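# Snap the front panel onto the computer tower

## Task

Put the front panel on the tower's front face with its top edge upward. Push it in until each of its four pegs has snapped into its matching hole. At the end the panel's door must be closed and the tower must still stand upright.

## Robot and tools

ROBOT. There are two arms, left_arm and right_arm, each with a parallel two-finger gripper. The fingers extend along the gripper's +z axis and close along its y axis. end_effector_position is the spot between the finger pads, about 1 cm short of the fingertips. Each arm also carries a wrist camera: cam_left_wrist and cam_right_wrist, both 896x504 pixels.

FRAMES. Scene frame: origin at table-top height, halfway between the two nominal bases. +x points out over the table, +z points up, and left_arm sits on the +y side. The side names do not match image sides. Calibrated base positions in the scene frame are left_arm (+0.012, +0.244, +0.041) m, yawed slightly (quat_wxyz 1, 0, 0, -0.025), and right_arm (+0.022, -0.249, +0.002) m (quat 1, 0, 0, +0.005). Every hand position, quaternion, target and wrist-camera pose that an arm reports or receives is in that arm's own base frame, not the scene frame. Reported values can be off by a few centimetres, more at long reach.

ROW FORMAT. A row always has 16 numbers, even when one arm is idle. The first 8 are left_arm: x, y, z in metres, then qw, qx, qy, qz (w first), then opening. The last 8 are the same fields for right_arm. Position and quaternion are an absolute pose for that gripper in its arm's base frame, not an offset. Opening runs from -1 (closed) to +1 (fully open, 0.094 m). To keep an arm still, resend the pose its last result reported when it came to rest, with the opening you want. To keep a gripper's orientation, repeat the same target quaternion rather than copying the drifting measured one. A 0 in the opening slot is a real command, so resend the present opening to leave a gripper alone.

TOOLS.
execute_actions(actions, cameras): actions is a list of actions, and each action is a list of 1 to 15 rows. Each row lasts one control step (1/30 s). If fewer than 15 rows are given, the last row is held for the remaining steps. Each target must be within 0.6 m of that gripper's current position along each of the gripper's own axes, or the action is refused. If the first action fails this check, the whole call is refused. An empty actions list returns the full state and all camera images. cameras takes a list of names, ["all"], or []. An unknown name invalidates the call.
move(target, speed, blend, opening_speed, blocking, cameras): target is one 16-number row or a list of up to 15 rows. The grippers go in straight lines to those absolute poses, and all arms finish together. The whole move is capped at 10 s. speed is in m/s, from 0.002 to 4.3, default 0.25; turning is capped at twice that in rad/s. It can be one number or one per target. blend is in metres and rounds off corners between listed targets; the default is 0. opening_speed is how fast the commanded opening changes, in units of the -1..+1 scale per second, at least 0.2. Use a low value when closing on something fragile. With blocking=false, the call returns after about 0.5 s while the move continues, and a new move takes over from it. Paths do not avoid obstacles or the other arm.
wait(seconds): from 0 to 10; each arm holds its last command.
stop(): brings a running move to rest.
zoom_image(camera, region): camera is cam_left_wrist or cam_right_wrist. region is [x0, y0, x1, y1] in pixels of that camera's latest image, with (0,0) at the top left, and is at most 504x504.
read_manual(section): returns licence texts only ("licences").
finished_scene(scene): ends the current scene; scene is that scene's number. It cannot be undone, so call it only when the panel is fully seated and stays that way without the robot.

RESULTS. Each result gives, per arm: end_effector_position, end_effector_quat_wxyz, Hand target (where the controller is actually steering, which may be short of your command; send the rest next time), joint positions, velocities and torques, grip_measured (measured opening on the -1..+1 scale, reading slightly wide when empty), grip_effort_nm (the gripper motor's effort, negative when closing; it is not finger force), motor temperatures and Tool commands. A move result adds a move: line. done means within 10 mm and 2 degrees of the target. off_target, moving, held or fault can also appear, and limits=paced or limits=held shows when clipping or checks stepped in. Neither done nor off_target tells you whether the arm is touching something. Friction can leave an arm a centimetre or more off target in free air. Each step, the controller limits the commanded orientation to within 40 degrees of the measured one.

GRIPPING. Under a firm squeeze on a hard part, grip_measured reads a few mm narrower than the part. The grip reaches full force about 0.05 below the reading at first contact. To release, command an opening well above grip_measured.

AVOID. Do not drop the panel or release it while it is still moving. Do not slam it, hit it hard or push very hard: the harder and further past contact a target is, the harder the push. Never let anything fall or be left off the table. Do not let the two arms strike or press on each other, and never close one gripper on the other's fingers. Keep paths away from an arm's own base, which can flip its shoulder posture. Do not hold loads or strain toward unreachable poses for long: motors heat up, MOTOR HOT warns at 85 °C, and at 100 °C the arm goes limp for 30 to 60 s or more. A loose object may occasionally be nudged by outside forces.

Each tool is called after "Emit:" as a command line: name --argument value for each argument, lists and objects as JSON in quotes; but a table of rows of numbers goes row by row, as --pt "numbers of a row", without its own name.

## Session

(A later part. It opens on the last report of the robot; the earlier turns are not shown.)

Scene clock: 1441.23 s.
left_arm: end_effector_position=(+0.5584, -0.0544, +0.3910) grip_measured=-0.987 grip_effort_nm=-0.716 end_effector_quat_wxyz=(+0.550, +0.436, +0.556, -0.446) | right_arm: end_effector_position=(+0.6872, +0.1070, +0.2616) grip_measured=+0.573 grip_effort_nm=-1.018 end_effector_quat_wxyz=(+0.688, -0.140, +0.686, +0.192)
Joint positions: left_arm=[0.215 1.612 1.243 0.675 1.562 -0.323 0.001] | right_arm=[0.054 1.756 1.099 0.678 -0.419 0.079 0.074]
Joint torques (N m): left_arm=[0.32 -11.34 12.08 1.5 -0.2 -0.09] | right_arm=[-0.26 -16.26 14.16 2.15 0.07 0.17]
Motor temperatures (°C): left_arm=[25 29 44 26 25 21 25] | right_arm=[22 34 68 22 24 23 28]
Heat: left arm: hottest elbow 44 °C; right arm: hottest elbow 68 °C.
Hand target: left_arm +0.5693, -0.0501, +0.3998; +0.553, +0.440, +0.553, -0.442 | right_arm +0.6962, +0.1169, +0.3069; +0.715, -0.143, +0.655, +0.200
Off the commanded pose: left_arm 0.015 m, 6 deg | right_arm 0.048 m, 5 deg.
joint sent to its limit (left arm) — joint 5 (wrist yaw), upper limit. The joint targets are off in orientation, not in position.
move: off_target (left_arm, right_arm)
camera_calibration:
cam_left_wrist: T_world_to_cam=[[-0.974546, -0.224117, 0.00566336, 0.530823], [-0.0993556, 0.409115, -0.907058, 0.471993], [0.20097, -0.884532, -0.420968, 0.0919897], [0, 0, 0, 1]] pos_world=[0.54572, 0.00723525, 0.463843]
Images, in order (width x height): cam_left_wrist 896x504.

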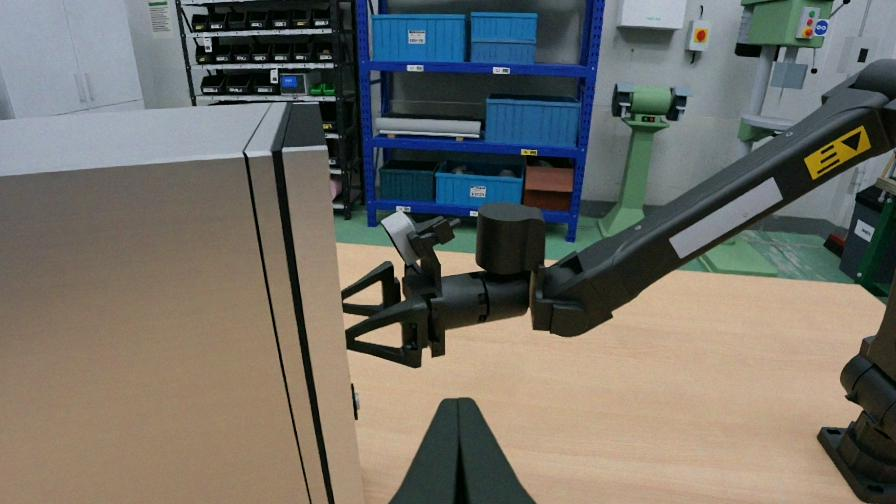

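Emit:
move --pt "0.57 -0.05 0.40 0.5645 0.4347 0.5178 -0.4739 -1.0 0.700 0.1175 0.307 0.7155 -0.1430 0.6556 0.2003 0.72" --opening_speed 0.3 --cameras '["cam_right_wrist"]'

Emit:
move --pt "0.57 -0.05 0.40 0.5645 0.4347 0.5178 -0.4739 -1.0 0.682 0.109 0.302 0.7155 -0.1430 0.6556 0.2003 0.72" --pt "0.57 -0.05 0.40 0.5645 0.4347 0.5178 -0.4739 -1.0 0.60 0.072 0.302 0.7155 -0.1430 0.6556 0.2003 0.72" --speed 0.06 --cameras '["all"]'

Scene clock: 1458.83 s.
left_arm: end_effector_position=(+0.5584, -0.0544, +0.3910) grip_measured=-0.987 grip_effort_nm=-0.716 end_effector_quat_wxyz=(+0.549, +0.435, +0.557, -0.447) | right_arm: end_effector_position=(+0.6869, +0.1073, +0.2612) grip_measured=+0.717 grip_effort_nm=0.139 end_effector_quat_wxyz=(+0.687, -0.140, +0.686, +0.193)
Joint positions: left_arm=[0.215 1.612 1.243 0.675 1.562 -0.327 0.001] | right_arm=[0.054 1.756 1.099 0.678 -0.421 0.08 0.081]
Joint torques (N m): left_arm=[0.32 -10.58 12.1 1.76 -0.2 -0.08] | right_arm=[-0.15 -17.26 14.28 2.17 0.13 0.2]
Motor temperatures (°C): left_arm=[25 29 43 26 25 21 25] | right_arm=[22 34 66 22 24 23 28]
Heat: left arm: hottest elbow 43 °C; right arm: hottest elbow 66 °C.
Hand target: left_arm +0.5693, -0.0501, +0.3998; +0.553, +0.440, +0.553, -0.442 | right_arm +0.6962, +0.1169, +0.3069; +0.715, -0.143, +0.655, +0.200
Off the commanded pose: left_arm 0.015 m, 6 deg | right_arm 0.049 m, 5 deg.
joint sent to its limit (left arm) — joint 5 (wrist yaw), upper limit. The joint targets are off in orientation, not in position.
move: off_target (left_arm, right_arm)
camera_calibration:
cam_right_wrist: T_world_to_cam=[[0.442665, -0.893267, -0.0782434, -0.189158], [-0.397701, -0.117377, -0.909976, 0.562829], [0.803667, 0.433932, -0.407212, -0.405318], [0, 0, 0, 1]] pos_world=[0.633312, 0.0729755, 0.332311]
Images, in order (width x height): cam_right_wrist 896x504.

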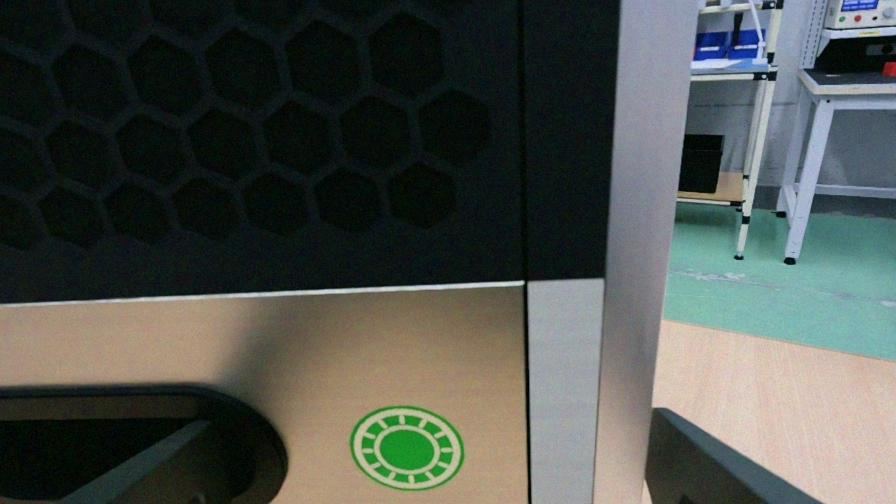

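Scene clock: 1461.60 s.
left_arm: end_effector_position=(+0.5584, -0.0544, +0.3910) grip_measured=-0.987 grip_effort_nm=-0.725 end_effector_quat_wxyz=(+0.549, +0.434, +0.557, -0.448) | right_arm: end_effector_position=(+0.6028, +0.0787, +0.2900) grip_measured=+0.718 grip_effort_nm=0.110 end_effector_quat_wxyz=(+0.705, -0.147, +0.664, +0.201)
Joint positions: left_arm=[0.215 1.612 1.243 0.675 1.562 -0.328 0.001] | right_arm=[-0.005 1.547 0.868 0.764 -0.499 0.101 0.081]
Joint torques (N m): left_arm=[0.03 -10.99 12.01 1.62 -0.2 -0.1] | right_arm=[-2.43 -13.45 8.4 2 -0.04 0.07]
Motor temperatures (°C): left_arm=[25 29 43 26 25 21 25] | right_arm=[22 34 65 23 24 23 28]
Heat: left arm: hottest elbow 43 °C; right arm: hottest elbow 65 °C.
Hand target: left_arm +0.5693, -0.0501, +0.3998; +0.553, +0.440, +0.553, -0.442 | right_arm +0.6000, +0.0722, +0.3018; +0.715, -0.143, +0.655, +0.200
Off the commanded pose: left_arm 0.015 m, 6 deg | right_arm 0.014 m, 2 deg.
joint sent to its limit (left arm) — joint 5 (wrist yaw), upper limit. The joint targets are off in orientation, not in position.
move: off_target (left_arm, right_arm)
camera_calibration:
cam_left_wrist: T_world_to_cam=[[-0.974523, -0.224054, 0.0102092, 0.528999], [-0.103348, 0.408182, -0.907032, 0.4742], [0.199057, -0.884979, -0.420938, 0.0929648], [0, 0, 0, 1]] pos_world=[0.546024, 0.00723627, 0.463847]
cam_right_wrist: T_world_to_cam=[[0.463751, -0.883462, -0.0665524, -0.192048], [-0.344064, -0.110366, -0.932437, 0.525863], [0.816428, 0.455317, -0.35515, -0.337973], [0, 0, 0, 1]] pos_world=[0.545924, 0.042255, 0.357522]

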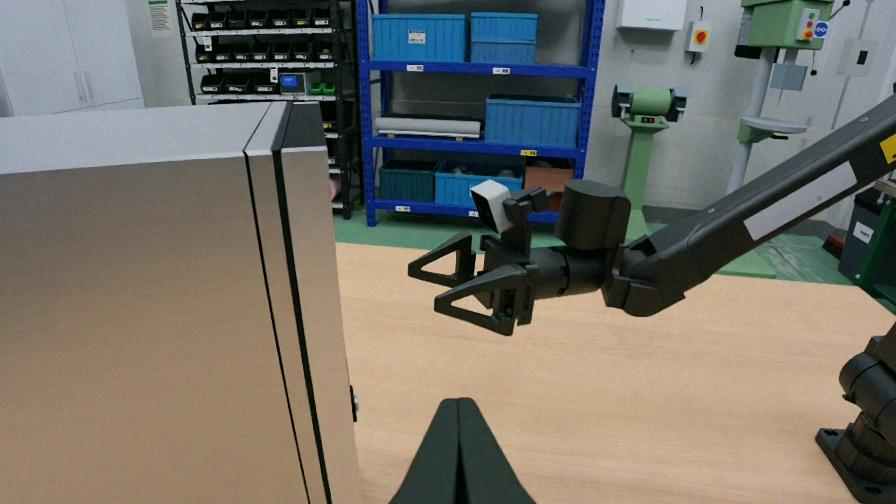

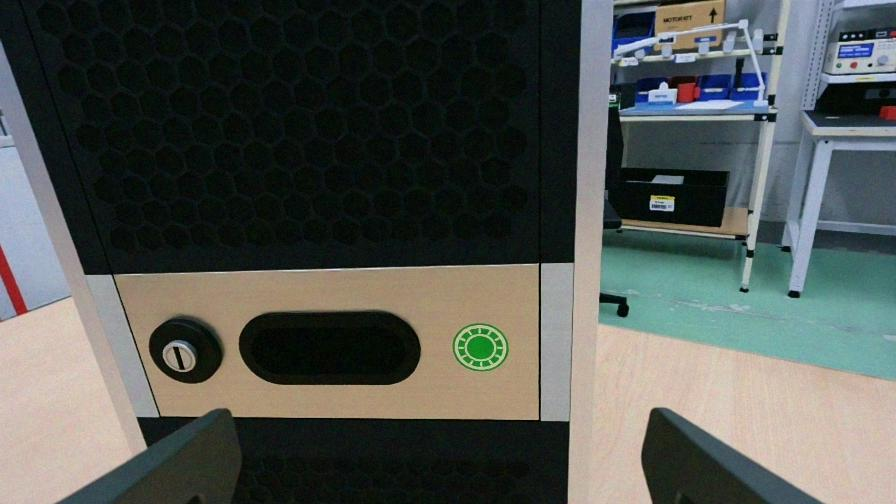

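Emit:
move --pt "0.57 -0.05 0.40 0.5645 0.4347 0.5178 -0.4739 -1.0 0.61 0.035 0.445 0.7010 -0.1480 0.6700 0.1960 -1.0" --pt "0.57 -0.05 0.40 0.5645 0.4347 0.5178 -0.4739 -1.0 0.660 0.057 0.442 0.7010 -0.1480 0.6700 0.1960 -1.0" --speed 0.15 --cameras '["all"]'

Scene clock: 1471.37 s.
left_arm: end_effector_position=(+0.5584, -0.0544, +0.3910) grip_measured=-0.987 grip_effort_nm=-0.716 end_effector_quat_wxyz=(+0.549, +0.434, +0.557, -0.448) | right_arm: end_effector_position=(+0.6531, +0.0517, +0.4100) grip_measured=-0.986 grip_effort_nm=-0.769 end_effector_quat_wxyz=(+0.684, -0.136, +0.688, +0.202)
Joint positions: left_arm=[0.215 1.612 1.243 0.675 1.562 -0.328 0.001] | right_arm=[-0.055 1.495 1.21 0.304 -0.537 0.101 0.001]
Joint torques (N m): left_arm=[0.44 -10.87 12.05 1.69 -0.19 -0.06] | right_arm=[-0.91 -14.1 15.2 1.01 0.16 -0.14]
Motor temperatures (°C): left_arm=[25 29 43 26 25 21 25] | right_arm=[22 34 61 22 24 23 27]
Heat: left arm: hottest elbow 43 °C; right arm: hottest elbow 61 °C.
Hand target: left_arm +0.5693, -0.0501, +0.3998; +0.553, +0.440, +0.553, -0.442 | right_arm +0.6578, +0.0569, +0.4418; +0.701, -0.148, +0.669, +0.196
Off the commanded pose: left_arm 0.015 m, 6 deg | right_arm 0.033 m, 3 deg.
joint sent to its limit (left arm) — joint 5 (wrist yaw), upper limit. The joint targets are off in orientation, not in position.
move: off_target (left_arm, right_arm)
camera_calibration:
cam_left_wrist: T_world_to_cam=[[-0.974523, -0.224054, 0.0102092, 0.528999], [-0.103348, 0.408182, -0.907032, 0.4742], [0.199057, -0.884979, -0.420938, 0.0929648], [0, 0, 0, 1]] pos_world=[0.546024, 0.00723627, 0.463847]
cam_right_wrist: T_world_to_cam=[[0.44816, -0.888669, -0.0970627, -0.208377], [-0.406265, -0.105749, -0.907615, 0.682357], [0.796305, 0.44619, -0.408428, -0.288607], [0, 0, 0, 1]] pos_world=[0.600423, 0.0157537, 0.481217]

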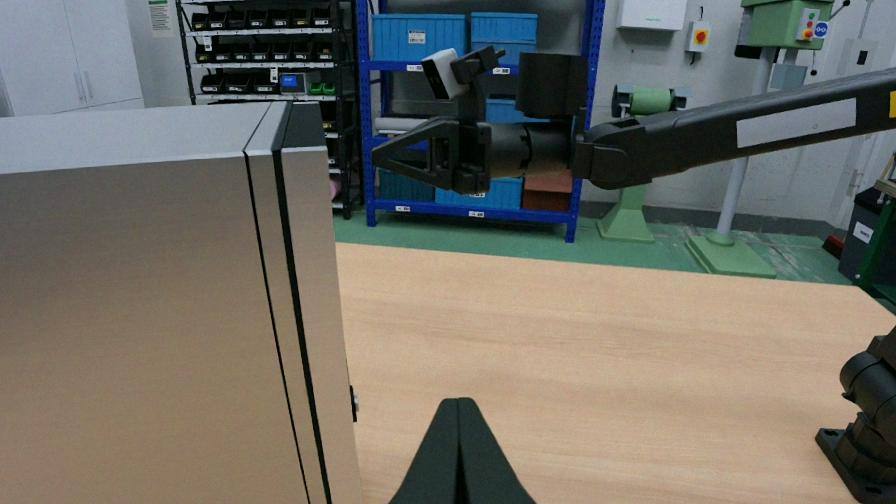

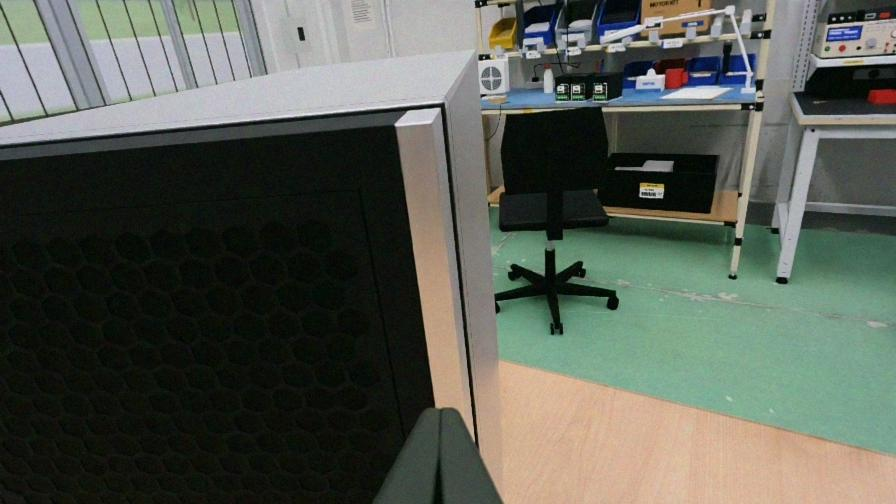

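Emit:
move --pt "0.57 -0.05 0.40 0.5645 0.4347 0.5178 -0.4739 -1.0 0.685 0.074 0.455 0.7010 -0.1480 0.6700 0.1960 -1.0" --pt "0.57 -0.05 0.40 0.5645 0.4347 0.5178 -0.4739 -1.0 0.725 0.097 0.455 0.7010 -0.1480 0.6700 0.1960 -1.0" --speed 0.05 --cameras '["all"]'

Scene clock: 1483.13 s.
left_arm: end_effector_position=(+0.5584, -0.0544, +0.3910) grip_measured=-0.987 grip_effort_nm=-0.711 end_effector_quat_wxyz=(+0.549, +0.434, +0.557, -0.448) | right_arm: end_effector_position=(+0.6926, +0.0748, +0.4313) grip_measured=-0.986 grip_effort_nm=-0.755 end_effector_quat_wxyz=(+0.684, -0.135, +0.688, +0.200)
Joint positions: left_arm=[0.215 1.612 1.243 0.675 1.562 -0.328 0.001] | right_arm=[-0.007 1.579 1.364 0.234 -0.484 0.099 0.001]
Joint torques (N m): left_arm=[0.56 -10.81 11.95 1.68 -0.2 -0.09] | right_arm=[1.08 -10.29 20 1.66 1.07 -0.16]
Motor temperatures (°C): left_arm=[25 30 43 26 25 21 26] | right_arm=[22 35 61 22 24 23 27]
Heat: left arm: hottest elbow 43 °C; right arm: hottest elbow 61 °C.
Hand target: left_arm +0.5693, -0.0501, +0.3998; +0.553, +0.440, +0.553, -0.442 | right_arm +0.7182, +0.0967, +0.4530; +0.701, -0.147, +0.670, +0.196
Off the commanded pose: left_arm 0.015 m, 6 deg | right_arm 0.046 m, 3 deg.
joint sent to its limit (left arm) — joint 5 (wrist yaw), upper limit. The joint targets are off in orientation, not in position.
move: off_target (left_arm, right_arm)
camera_calibration:
cam_left_wrist: T_world_to_cam=[[-0.974523, -0.224054, 0.0102092, 0.528999], [-0.103348, 0.408182, -0.907032, 0.4742], [0.199057, -0.884979, -0.420938, 0.0929648], [0, 0, 0, 1]] pos_world=[0.546024, 0.00723627, 0.463847]
cam_right_wrist: T_world_to_cam=[[0.443773, -0.891006, -0.0957802, -0.200884], [-0.406113, -0.104682, -0.907807, 0.719996], [0.798835, 0.441758, -0.408304, -0.323193], [0, 0, 0, 1]] pos_world=[0.639724, 0.0391546, 0.502417]

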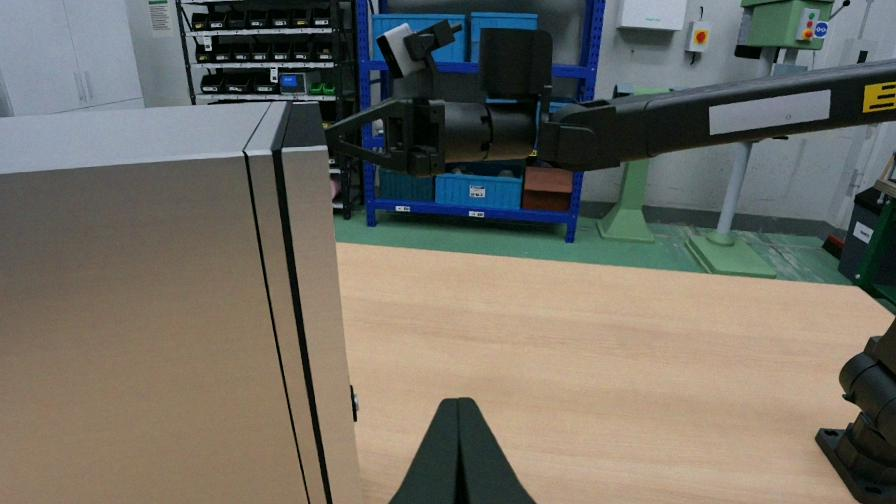

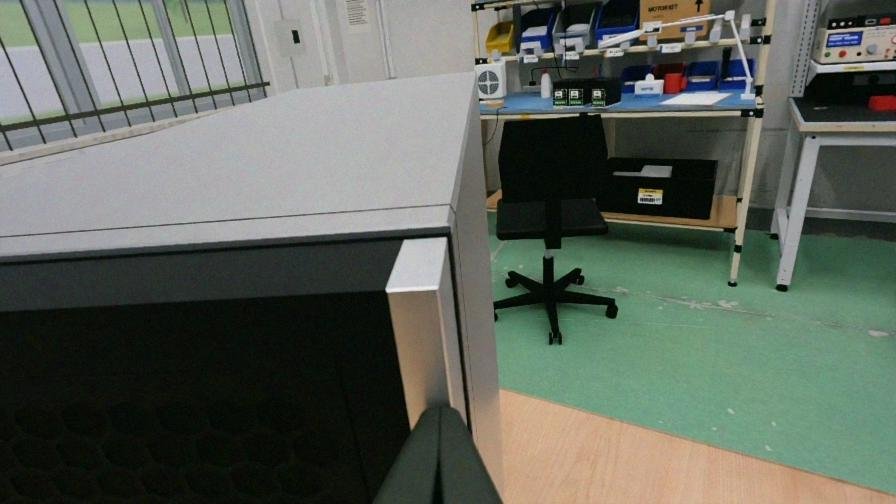

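Emit:
move --target '[0.57,-0.05,0.40,0.5645,0.4347,0.5178,-0.4739,-1.0,0.752,0.117,0.455,0.7010,-0.1480,0.6700,0.1960,-1.0]' --speed 0.05 --cameras '["cam_right_wrist"]'

Emit:
zoom_image --camera "cam_right_wrist" --region '[350, 180, 550, 420]'

Scene clock: 1491.07 s.
left_arm: end_effector_position=(+0.5584, -0.0544, +0.3910) grip_measured=-0.987 grip_effort_nm=-0.720 end_effector_quat_wxyz=(+0.549, +0.434, +0.557, -0.448) | right_arm: end_effector_position=(+0.7217, +0.0628, +0.4333) grip_measured=-0.986 grip_effort_nm=-0.750 end_effector_quat_wxyz=(+0.691, -0.113, +0.692, +0.177)
Joint positions: left_arm=[0.215 1.612 1.243 0.675 1.562 -0.328 0.001] | right_arm=[-0.01 1.639 1.443 0.215 -0.423 0.096 0.001]
Joint torques (N m): left_arm=[0.44 -10.93 12.05 1.7 -0.18 -0.09] | right_arm=[4.01 -11.63 19.92 1.81 -0.19 -0.19]
Motor temperatures (°C): left_arm=[25 29 43 26 25 21 26] | right_arm=[22 34 63 22 24 23 27]
Heat: left arm: hottest elbow 43 °C; right arm: hottest elbow 63 °C.
Hand target: left_arm +0.5693, -0.0501, +0.3998; +0.553, +0.440, +0.553, -0.442 | right_arm +0.7411, +0.1162, +0.4526; +0.701, -0.147, +0.669, +0.196
Off the commanded pose: left_arm 0.015 m, 6 deg | right_arm 0.066 m, 5 deg.
joint sent to its limit (left arm) — joint 5 (wrist yaw), upper limit. The joint targets are off in orientation, not in position.
move: off_target (left_arm, right_arm)
camera_calibration:
cam_right_wrist: T_world_to_cam=[[0.385184, -0.91802, -0.0941975, -0.180902], [-0.411049, -0.0792829, -0.908159, 0.734612], [0.82624, 0.388528, -0.40789, -0.35693], [0, 0, 0, 1]] pos_world=[0.666552, 0.0308474, 0.504516]
Images, in order (width x height): cam_right_wrist 896x504.

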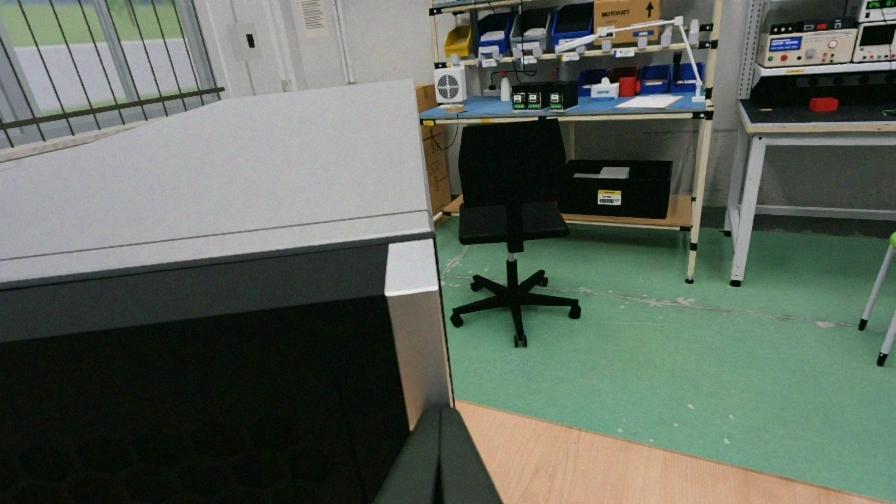

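Scaled by 2.100 from the camera's 896x504 image, which has a finer 1280x720 frame.

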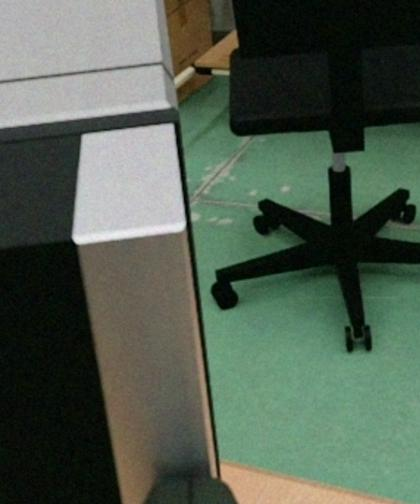

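Emit:
move --pt "0.57 -0.05 0.40 0.5645 0.4347 0.5178 -0.4739 -1.0 0.69 0.055 0.452 0.7010 -0.1480 0.6700 0.1960 -1.0" --pt "0.57 -0.05 0.40 0.5645 0.4347 0.5178 -0.4739 -1.0 0.62 0.03 0.445 0.7010 -0.1480 0.6700 0.1960 -1.0" --speed 0.1 --cameras '["all"]'

Scene clock: 1498.73 s.
left_arm: end_effector_position=(+0.5584, -0.0544, +0.3910) grip_measured=-0.987 grip_effort_nm=-0.716 end_effector_quat_wxyz=(+0.549, +0.434, +0.557, -0.448) | right_arm: end_effector_position=(+0.6240, +0.0362, +0.4340) grip_measured=-0.986 grip_effort_nm=-0.745 end_effector_quat_wxyz=(+0.690, -0.146, +0.679, +0.202)
Joint positions: left_arm=[0.215 1.612 1.243 0.675 1.562 -0.328 0.001] | right_arm=[-0.095 1.415 1.176 0.28 -0.592 0.096 0.001]
Joint torques (N m): left_arm=[0.44 -10.64 12.01 1.63 -0.2 -0.08] | right_arm=[-2.14 -13.8 10.25 1.96 -0.07 -0.04]
Motor temperatures (°C): left_arm=[25 29 43 26 25 21 26] | right_arm=[22 34 63 22 24 23 27]
Heat: left arm: hottest elbow 43 °C; right arm: hottest elbow 63 °C.
Hand target: left_arm +0.5693, -0.0501, +0.3998; +0.553, +0.440, +0.553, -0.442 | right_arm +0.6200, +0.0302, +0.4450; +0.701, -0.148, +0.670, +0.196
Off the commanded pose: left_arm 0.015 m, 6 deg | right_arm 0.013 m, 2 deg.
joint sent to its limit (left arm) — joint 5 (wrist yaw), upper limit. The joint targets are off in orientation, not in position.
move: off_target (left_arm, right_arm)
camera_calibration:
cam_left_wrist: T_world_to_cam=[[-0.974523, -0.224054, 0.0102092, 0.528999], [-0.103348, 0.408182, -0.907032, 0.4742], [0.199057, -0.884979, -0.420938, 0.0929648], [0, 0, 0, 1]] pos_world=[0.546024, 0.00723627, 0.463847]
cam_right_wrist: T_world_to_cam=[[0.463082, -0.882813, -0.0787121, -0.224302], [-0.381788, -0.118542, -0.916616, 0.679777], [0.79987, 0.45452, -0.391943, -0.258516], [0, 0, 0, 1]] pos_world=[0.570181, 0.000066266, 0.504116]

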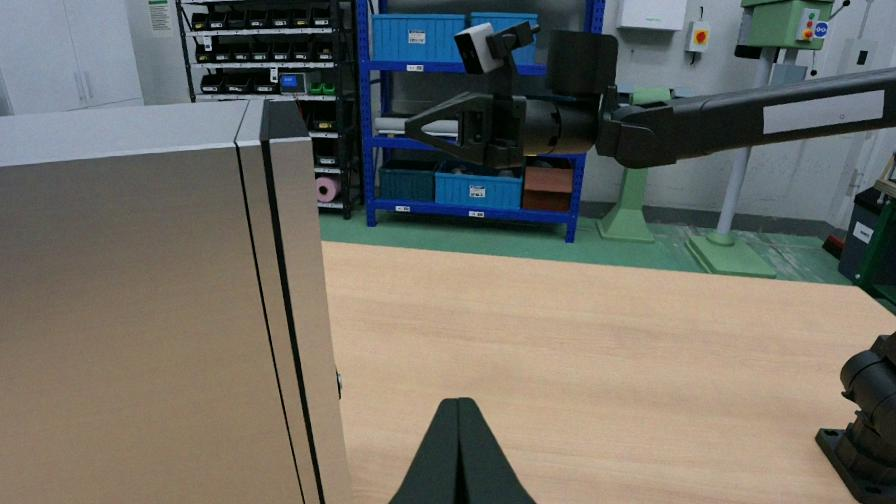

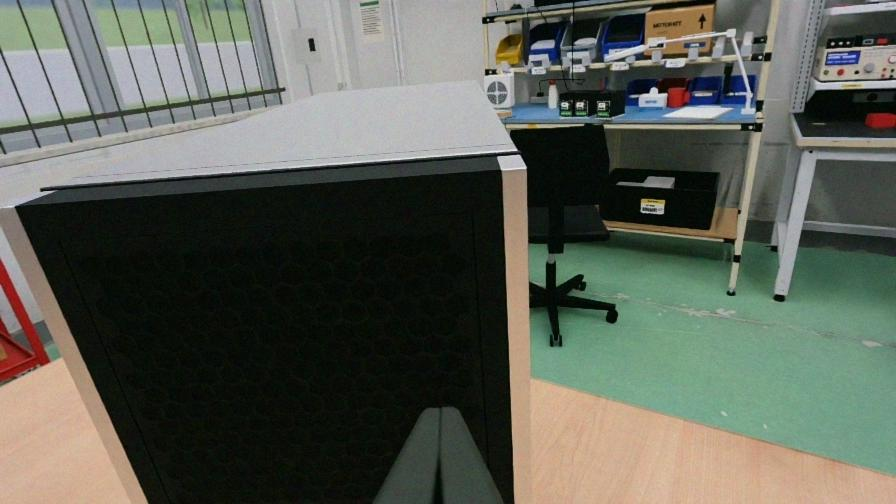

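Emit:
move --pt "0.57 -0.05 0.40 0.5645 0.4347 0.5178 -0.4739 -1.0 0.55 -0.05 0.45 0.70 -0.20 0.62 0.25 -1.0" --pt "0.57 -0.05 0.40 0.5645 0.4347 0.5178 -0.4739 -1.0 0.56 -0.15 0.42 0.5645 -0.4347 0.5178 0.4739 -1.0" --pt "0.57 -0.05 0.40 0.5645 0.4347 0.5178 -0.4739 -1.0 0.64 -0.15 0.36 0.5645 -0.4347 0.5178 0.4739 -1.0" --speed 0.2 --cameras '["cam_right_wrist"]'

Scene clock: 1516.07 s.
left_arm: end_effector_position=(+0.5584, -0.0544, +0.3910) grip_measured=-0.987 grip_effort_nm=-0.716 end_effector_quat_wxyz=(+0.549, +0.434, +0.557, -0.448) | right_arm: end_effector_position=(+0.6340, -0.1501, +0.3377) grip_measured=-0.986 grip_effort_nm=-0.750 end_effector_quat_wxyz=(+0.601, -0.334, +0.620, +0.378)
Joint positions: left_arm=[0.215 1.612 1.243 0.675 1.562 -0.328 0.001] | right_arm=[-0.499 1.911 1.477 0.885 -1.552 0.519 0.001]
Joint torques (N m): left_arm=[0.32 -10.87 11.85 1.68 -0.19 -0.08] | right_arm=[-0.62 -18.14 13.44 0.96 0.23 0.02]
Motor temperatures (°C): left_arm=[25 29 43 26 25 21 26] | right_arm=[22 33 59 22 24 23 27]
Heat: left arm: hottest elbow 43 °C; right arm: hottest elbow 59 °C.
Hand target: left_arm +0.5693, -0.0501, +0.3998; +0.553, +0.440, +0.553, -0.442 | right_arm +0.6391, -0.1491, +0.3599; +0.609, -0.352, +0.610, +0.364
Off the commanded pose: left_arm 0.015 m, 6 deg | right_arm 0.023 m, 20 deg.
joint sent to its limit (left arm) — joint 5 (wrist yaw), upper limit. The joint targets are off in orientation, not in position.
joint sent to its limit (right arm) — joint 5 (wrist yaw), lower limit. The joint targets are off in orientation, not in position.
move: off_target (left_arm, right_arm)
camera_calibration:
cam_right_wrist: T_world_to_cam=[[0.859332, -0.506041, -0.0739638, -0.597232], [-0.269755, -0.325633, -0.906198, 0.467537], [0.434488, 0.798678, -0.416334, 0.0720533], [0, 0, 0, 1]] pos_world=[0.608035, -0.207526, 0.409506]
Images, in order (width x height): cam_right_wrist 896x504.

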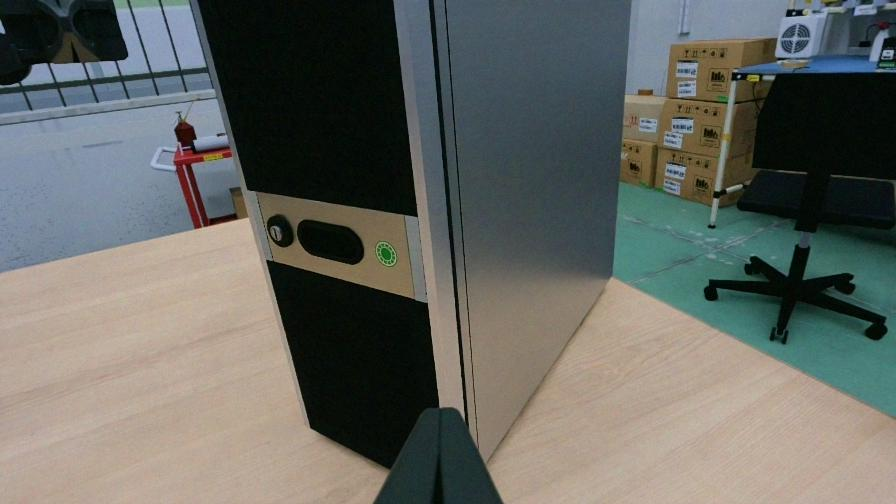

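Emit:
zoom_image --camera "cam_right_wrist" --region '[370, 280, 520, 480]'

Emit:
zoom_image --camera "cam_right_wrist" --region '[370, 0, 520, 200]'

Scaled by 2.520 from the camera's 896x504 image, which has a finer 1280x720 frame.

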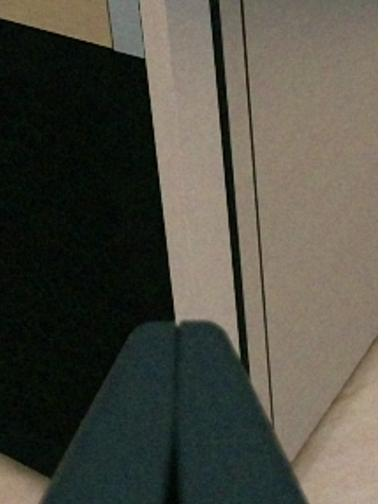

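Scaled by 2.520 from the camera's 896x504 image, which has a finer 1280x720 frame.

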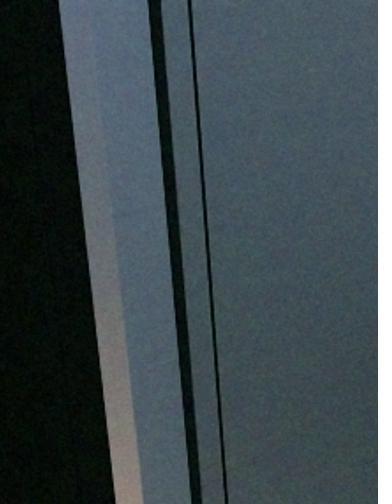

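Emit:
zoom_image --camera "cam_right_wrist" --region '[430, 340, 490, 420]'

Emit:
zoom_image --camera "cam_right_wrist" --region '[420, 0, 480, 80]'

Scaled by 6.300 from the camera's 896x504 image, which has a finer 1280x720 frame.

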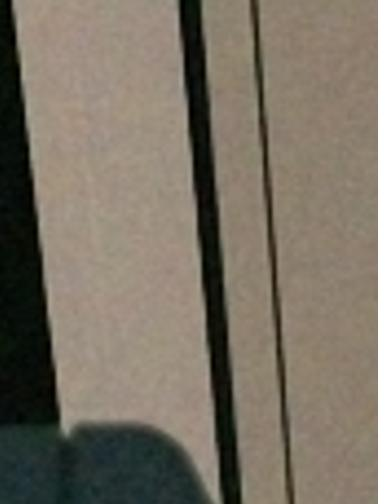

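Scaled by 6.300 from the camera's 896x504 image, which has a finer 1280x720 frame.

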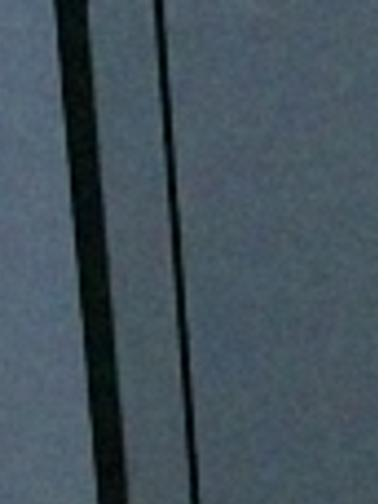

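Emit:
move --pt "0.57 -0.05 0.40 0.5645 0.4347 0.5178 -0.4739 -1.0 0.57 -0.12 0.30 0.68 -0.20 0.66 0.24 -1.0" --pt "0.57 -0.05 0.40 0.5645 0.4347 0.5178 -0.4739 -1.0 0.56 0.0 0.15 0.7010 -0.1480 0.6700 0.1960 -1.0" --pt "0.57 -0.05 0.40 0.5645 0.4347 0.5178 -0.4739 -1.0 0.58 0.02 0.07 0.7010 -0.1480 0.6700 0.1960 -1.0" --speed 0.2 --cameras '["cam_right_wrist"]'

Scene clock: 1543.63 s.
left_arm: end_effector_position=(+0.5584, -0.0544, +0.3910) grip_measured=-0.987 grip_effort_nm=-0.711 end_effector_quat_wxyz=(+0.549, +0.434, +0.557, -0.448) | right_arm: end_effector_position=(+0.5720, +0.0159, +0.0604) grip_measured=-0.986 grip_effort_nm=-0.745 end_effector_quat_wxyz=(+0.689, -0.138, +0.683, +0.200)
Joint positions: left_arm=[0.215 1.612 1.243 0.675 1.562 -0.328 0.001] | right_arm=[-0.15 2.088 0.734 1.389 -0.631 0.105 0.001]
Joint torques (N m): left_arm=[0.56 -10.4 11.96 1.77 -0.2 -0.09] | right_arm=[-0.26 -14.51 5.31 2.07 0.17 -0.15]
Motor temperatures (°C): left_arm=[25 29 43 26 25 21 26] | right_arm=[22 36 55 22 24 23 27]
Heat: left arm: hottest elbow 43 °C; right arm: hottest elbow 55 °C.
Hand target: left_arm +0.5693, -0.0501, +0.3998; +0.553, +0.440, +0.553, -0.442 | right_arm +0.5797, +0.0200, +0.0701; +0.701, -0.148, +0.670, +0.196
Off the commanded pose: left_arm 0.015 m, 6 deg | right_arm 0.013 m, 2 deg.
joint sent to its limit (left arm) — joint 5 (wrist yaw), upper limit. The joint targets are off in orientation, not in position.
move: off_target (left_arm, right_arm)
camera_calibration:
cam_right_wrist: T_world_to_cam=[[0.448855, -0.889016, -0.0904459, -0.238579], [-0.393817, -0.105942, -0.913063, 0.32158], [0.802146, 0.445452, -0.397662, -0.354889], [0, 0, 0, 1]] pos_world=[0.518404, -0.0199456, 0.130918]
Images, in order (width x height): cam_right_wrist 896x504.

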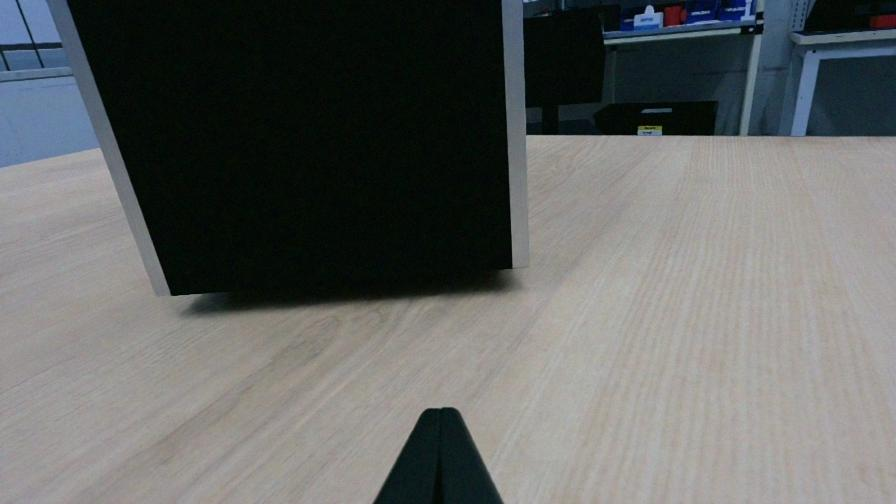

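Emit:
move --pt "0.57 -0.05 0.40 0.5645 0.4347 0.5178 -0.4739 -1.0 0.61 -0.005 0.055 0.6980 -0.1600 0.6640 0.2150 -1.0" --pt "0.57 -0.05 0.40 0.5645 0.4347 0.5178 -0.4739 -1.0 0.665 0.022 0.052 0.6980 -0.1600 0.6640 0.2150 -1.0" --speed 0.1 --cameras '["cam_right_wrist"]'

Scene clock: 1555.83 s.
left_arm: end_effector_position=(+0.5584, -0.0544, +0.3910) grip_measured=-0.987 grip_effort_nm=-0.720 end_effector_quat_wxyz=(+0.549, +0.434, +0.557, -0.448) | right_arm: end_effector_position=(+0.6555, +0.0190, +0.0512) grip_measured=-0.986 grip_effort_nm=-0.745 end_effector_quat_wxyz=(+0.696, -0.160, +0.667, +0.212)
Joint positions: left_arm=[0.215 1.612 1.243 0.675 1.562 -0.328 0.001] | right_arm=[-0.132 2.213 1.003 1.284 -0.661 0.107 0.001]
Joint torques (N m): left_arm=[0.26 -11.16 11.88 1.68 -0.21 -0.1] | right_arm=[-0.5 -15.97 7.34 1.05 0.21 0.03]
Heat: left arm: hottest elbow 43 °C; right arm: hottest elbow 53 °C.
Hand target: left_arm +0.5693, -0.0501, +0.3998; +0.553, +0.440, +0.553, -0.442 | right_arm +0.6646, +0.0220, +0.0520; +0.698, -0.160, +0.664, +0.215
Off the commanded pose: left_arm 0.015 m, 6 deg | right_arm 0.010 m, 1 deg.
joint sent to its limit (left arm) — joint 5 (wrist yaw), upper limit. The joint targets are off in orientation, not in position.
move: off_target (left_arm)
camera_calibration:
cam_right_wrist: T_world_to_cam=[[0.493789, -0.86696, -0.0674738, -0.305149], [-0.353269, -0.129096, -0.926572, 0.320852], [0.79459, 0.481368, -0.370016, -0.423994], [0, 0, 0, 1]] pos_world=[0.600928, -0.0190343, 0.119818]
Images, in order (width x height): cam_right_wrist 896x504.

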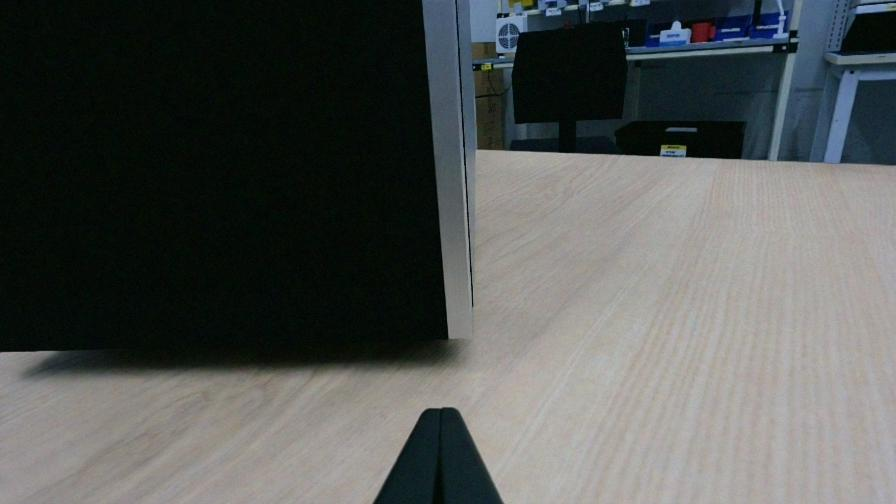

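Emit:
move --pt "0.57 -0.05 0.40 0.5645 0.4347 0.5178 -0.4739 -1.0 0.712 0.043 0.060 0.6980 -0.1600 0.6640 0.2150 -1.0" --speed 0.05 --cameras '["cam_right_wrist"]'

Scene clock: 1563.23 s.
left_arm: end_effector_position=(+0.5584, -0.0544, +0.3910) grip_measured=-0.987 grip_effort_nm=-0.716 end_effector_quat_wxyz=(+0.549, +0.434, +0.557, -0.448) | right_arm: end_effector_position=(+0.7017, +0.0362, +0.0578) grip_measured=-0.986 grip_effort_nm=-0.745 end_effector_quat_wxyz=(+0.695, -0.156, +0.669, +0.212)
Joint positions: left_arm=[0.215 1.612 1.243 0.675 1.562 -0.328 0.001] | right_arm=[-0.089 2.242 1.135 1.175 -0.615 0.107 0.001]
Joint torques (N m): left_arm=[0.5 -10.75 11.93 1.66 -0.19 -0.07] | right_arm=[-0.38 -17.49 8.46 1.1 0.18 -0.04]
Heat: left arm: hottest elbow 44 °C; right arm: hottest elbow 52 °C.
Hand target: left_arm +0.5693, -0.0501, +0.3998; +0.553, +0.440, +0.553, -0.442 | right_arm +0.7114, +0.0429, +0.0601; +0.698, -0.160, +0.664, +0.215
Off the commanded pose: left_arm 0.015 m, 6 deg | right_arm 0.013 m, 1 deg.
joint sent to its limit (left arm) — joint 5 (wrist yaw), upper limit. The joint targets are off in orientation, not in position.
move: off_target (left_arm, right_arm)
camera_calibration:
cam_right_wrist: T_world_to_cam=[[0.489845, -0.868703, -0.0735337, -0.309469], [-0.358738, -0.123972, -0.925169, 0.349129], [0.794581, 0.479569, -0.372363, -0.466283], [0, 0, 0, 1]] pos_world=[0.647337, -0.00194004, 0.12662]
Images, in order (width x height): cam_right_wrist 896x504.

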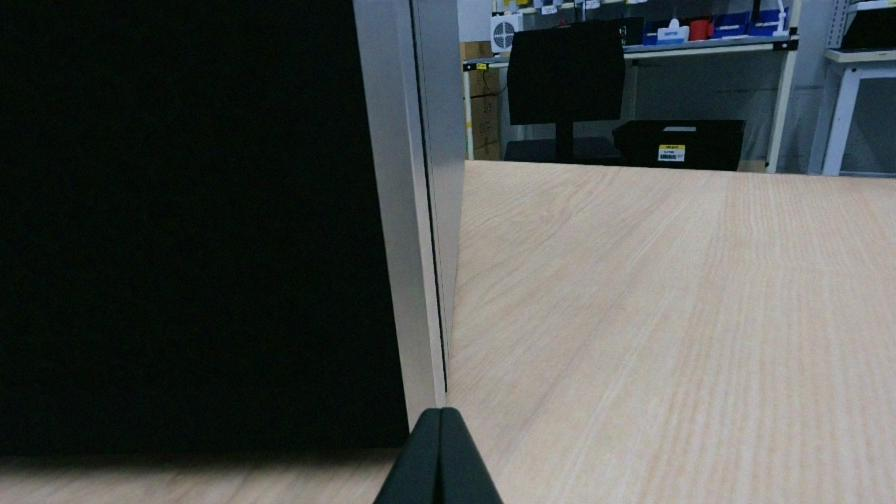

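Emit:
move --pt "0.57 -0.05 0.40 0.5645 0.4347 0.5178 -0.4739 -1.0 0.706 0.055 0.060 0.6980 -0.1600 0.6640 0.2150 -1.0" --pt "0.57 -0.05 0.40 0.5645 0.4347 0.5178 -0.4739 -1.0 0.742 0.078 0.060 0.6980 -0.1600 0.6640 0.2150 -1.0" --speed 0.05 --cameras '["all"]'

Scene clock: 1569.90 s.
left_arm: end_effector_position=(+0.5584, -0.0544, +0.3910) grip_measured=-0.987 grip_effort_nm=-0.716 end_effector_quat_wxyz=(+0.549, +0.434, +0.557, -0.448) | right_arm: end_effector_position=(+0.7241, +0.0647, +0.0571) grip_measured=-0.986 grip_effort_nm=-0.745 end_effector_quat_wxyz=(+0.694, -0.153, +0.670, +0.213)
Joint positions: left_arm=[0.215 1.612 1.243 0.675 1.562 -0.328 0.001] | right_arm=[-0.036 2.267 1.202 1.129 -0.557 0.107 0.001]
Joint torques (N m): left_arm=[0.15 -10.64 12.07 1.68 -0.19 -0.07] | right_arm=[0.5 -17.26 10.76 0.54 0.42 -0.08]
Heat: left arm: hottest elbow 44 °C; right arm: hottest elbow 51 °C.
Hand target: left_arm +0.5693, -0.0501, +0.3998; +0.553, +0.440, +0.553, -0.442 | right_arm +0.7402, +0.0781, +0.0604; +0.698, -0.160, +0.664, +0.215
Off the commanded pose: left_arm 0.015 m, 6 deg | right_arm 0.022 m, 1 deg.
joint sent to its limit (left arm) — joint 5 (wrist yaw), upper limit. The joint targets are off in orientation, not in position.
move: off_target (left_arm, right_arm)
camera_calibration:
cam_left_wrist: T_world_to_cam=[[-0.974529, -0.22401, 0.0105767, 0.528929], [-0.103659, 0.40813, -0.90702, 0.474376], [0.198865, -0.885014, -0.420955, 0.0930578], [0, 0, 0, 1]] pos_world=[0.546124, 0.00723636, 0.463847]
cam_right_wrist: T_world_to_cam=[[0.48661, -0.870001, -0.0794352, -0.292946], [-0.363494, -0.118947, -0.923972, 0.363064], [0.794407, 0.478488, -0.374121, -0.497885], [0, 0, 0, 1]] pos_world=[0.670046, 0.0265539, 0.125922]

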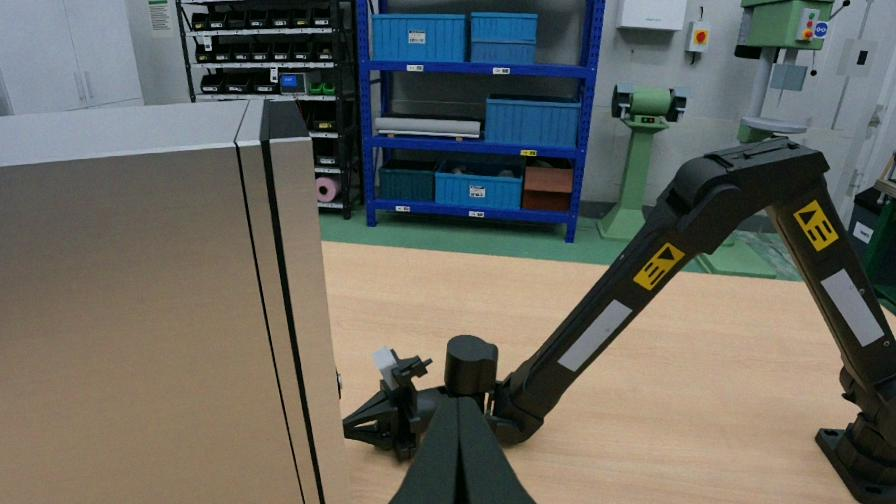

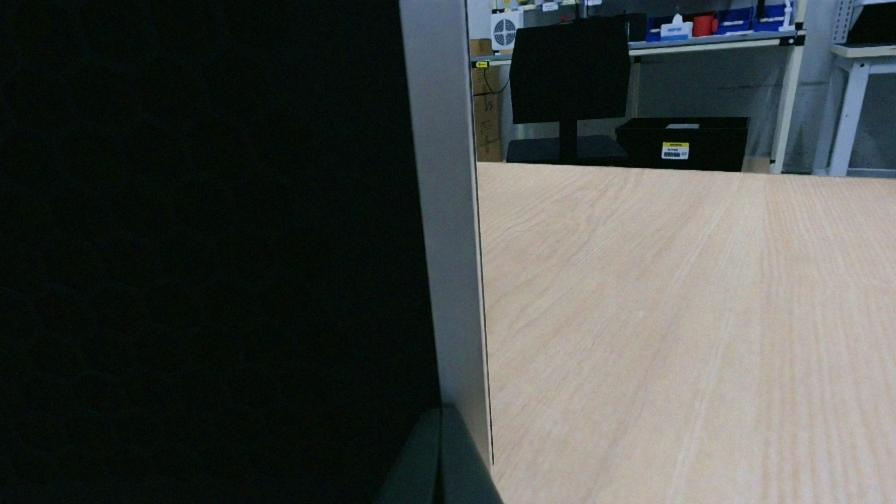

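Contact at the rail's left half. Push 4 cm further.

Emit:
move --target '[0.57,-0.05,0.40,0.5645,0.4347,0.5178,-0.4739,-1.0,0.772,0.092,0.058,0.6980,-0.1600,0.6640,0.2150,-1.0]' --speed 0.05 --cameras '["all"]'

Scene clock: 1575.33 s.
left_arm: end_effector_position=(+0.5584, -0.0544, +0.3910) grip_measured=-0.987 grip_effort_nm=-0.716 end_effector_quat_wxyz=(+0.549, +0.434, +0.557, -0.448) | right_arm: end_effector_position=(+0.7257, +0.0652, +0.0565) grip_measured=-0.986 grip_effort_nm=-0.755 end_effector_quat_wxyz=(+0.691, -0.154, +0.673, +0.215)
Joint positions: left_arm=[0.215 1.612 1.243 0.675 1.562 -0.328 0.001] | right_arm=[-0.036 2.267 1.207 1.117 -0.561 0.107 0.001]
Joint torques (N m): left_arm=[0.62 -10.87 11.92 1.73 -0.21 -0.09] | right_arm=[1.79 -15.21 17.39 -0.87 1.53 -0.1]
Heat: left arm: hottest elbow 44 °C; right arm: hottest elbow 51 °C.
Hand target: left_arm +0.5693, -0.0501, +0.3998; +0.553, +0.440, +0.553, -0.442 | right_arm +0.7620, +0.0921, +0.0607; +0.698, -0.160, +0.664, +0.215
Off the commanded pose: left_arm 0.015 m, 6 deg | right_arm 0.054 m, 1 deg.
joint sent to its limit (left arm) — joint 5 (wrist yaw), upper limit. The joint targets are off in orientation, not in position.
move: off_target (left_arm, right_arm)
camera_calibration:
cam_left_wrist: T_world_to_cam=[[-0.974529, -0.22401, 0.0105767, 0.528929], [-0.103659, 0.40813, -0.90702, 0.474376], [0.198865, -0.885014, -0.420955, 0.0930578], [0, 0, 0, 1]] pos_world=[0.546124, 0.00723636, 0.463847]
cam_right_wrist: T_world_to_cam=[[0.489299, -0.868159, -0.0829911, -0.295186], [-0.369714, -0.120299, -0.921325, 0.367603], [0.789872, 0.481486, -0.379833, -0.496172], [0, 0, 0, 1]] pos_world=[0.672254, 0.0268541, 0.125721]

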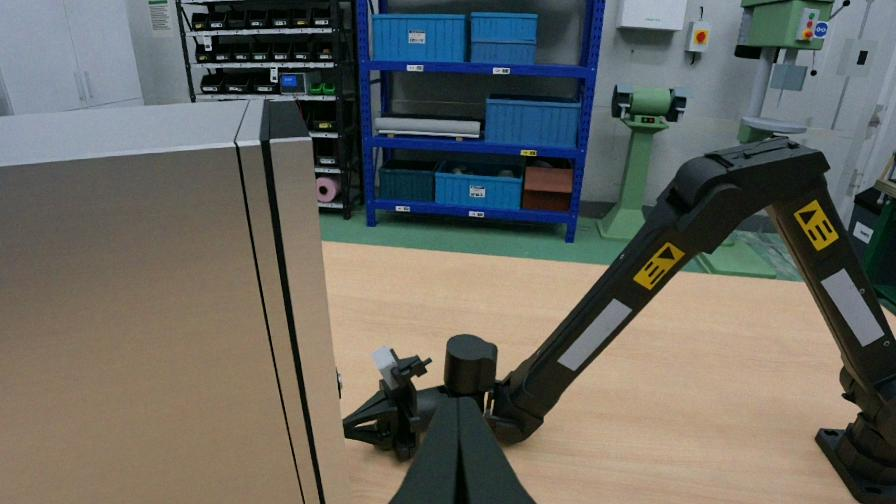

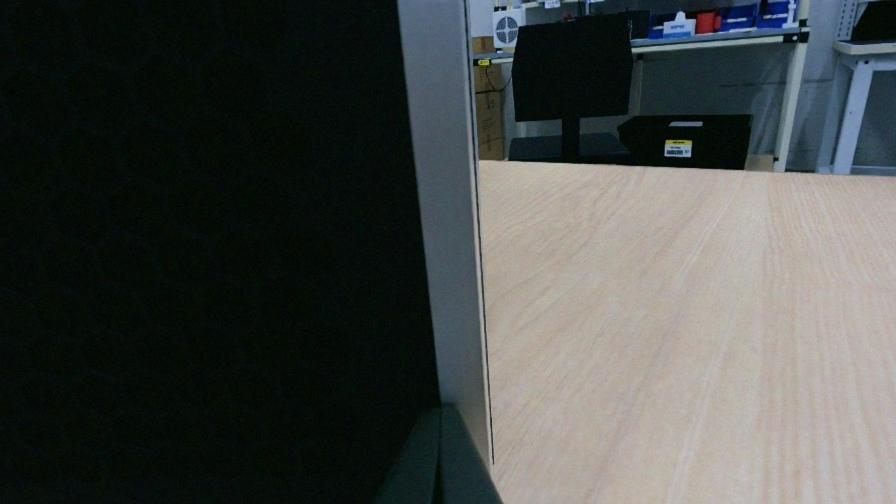

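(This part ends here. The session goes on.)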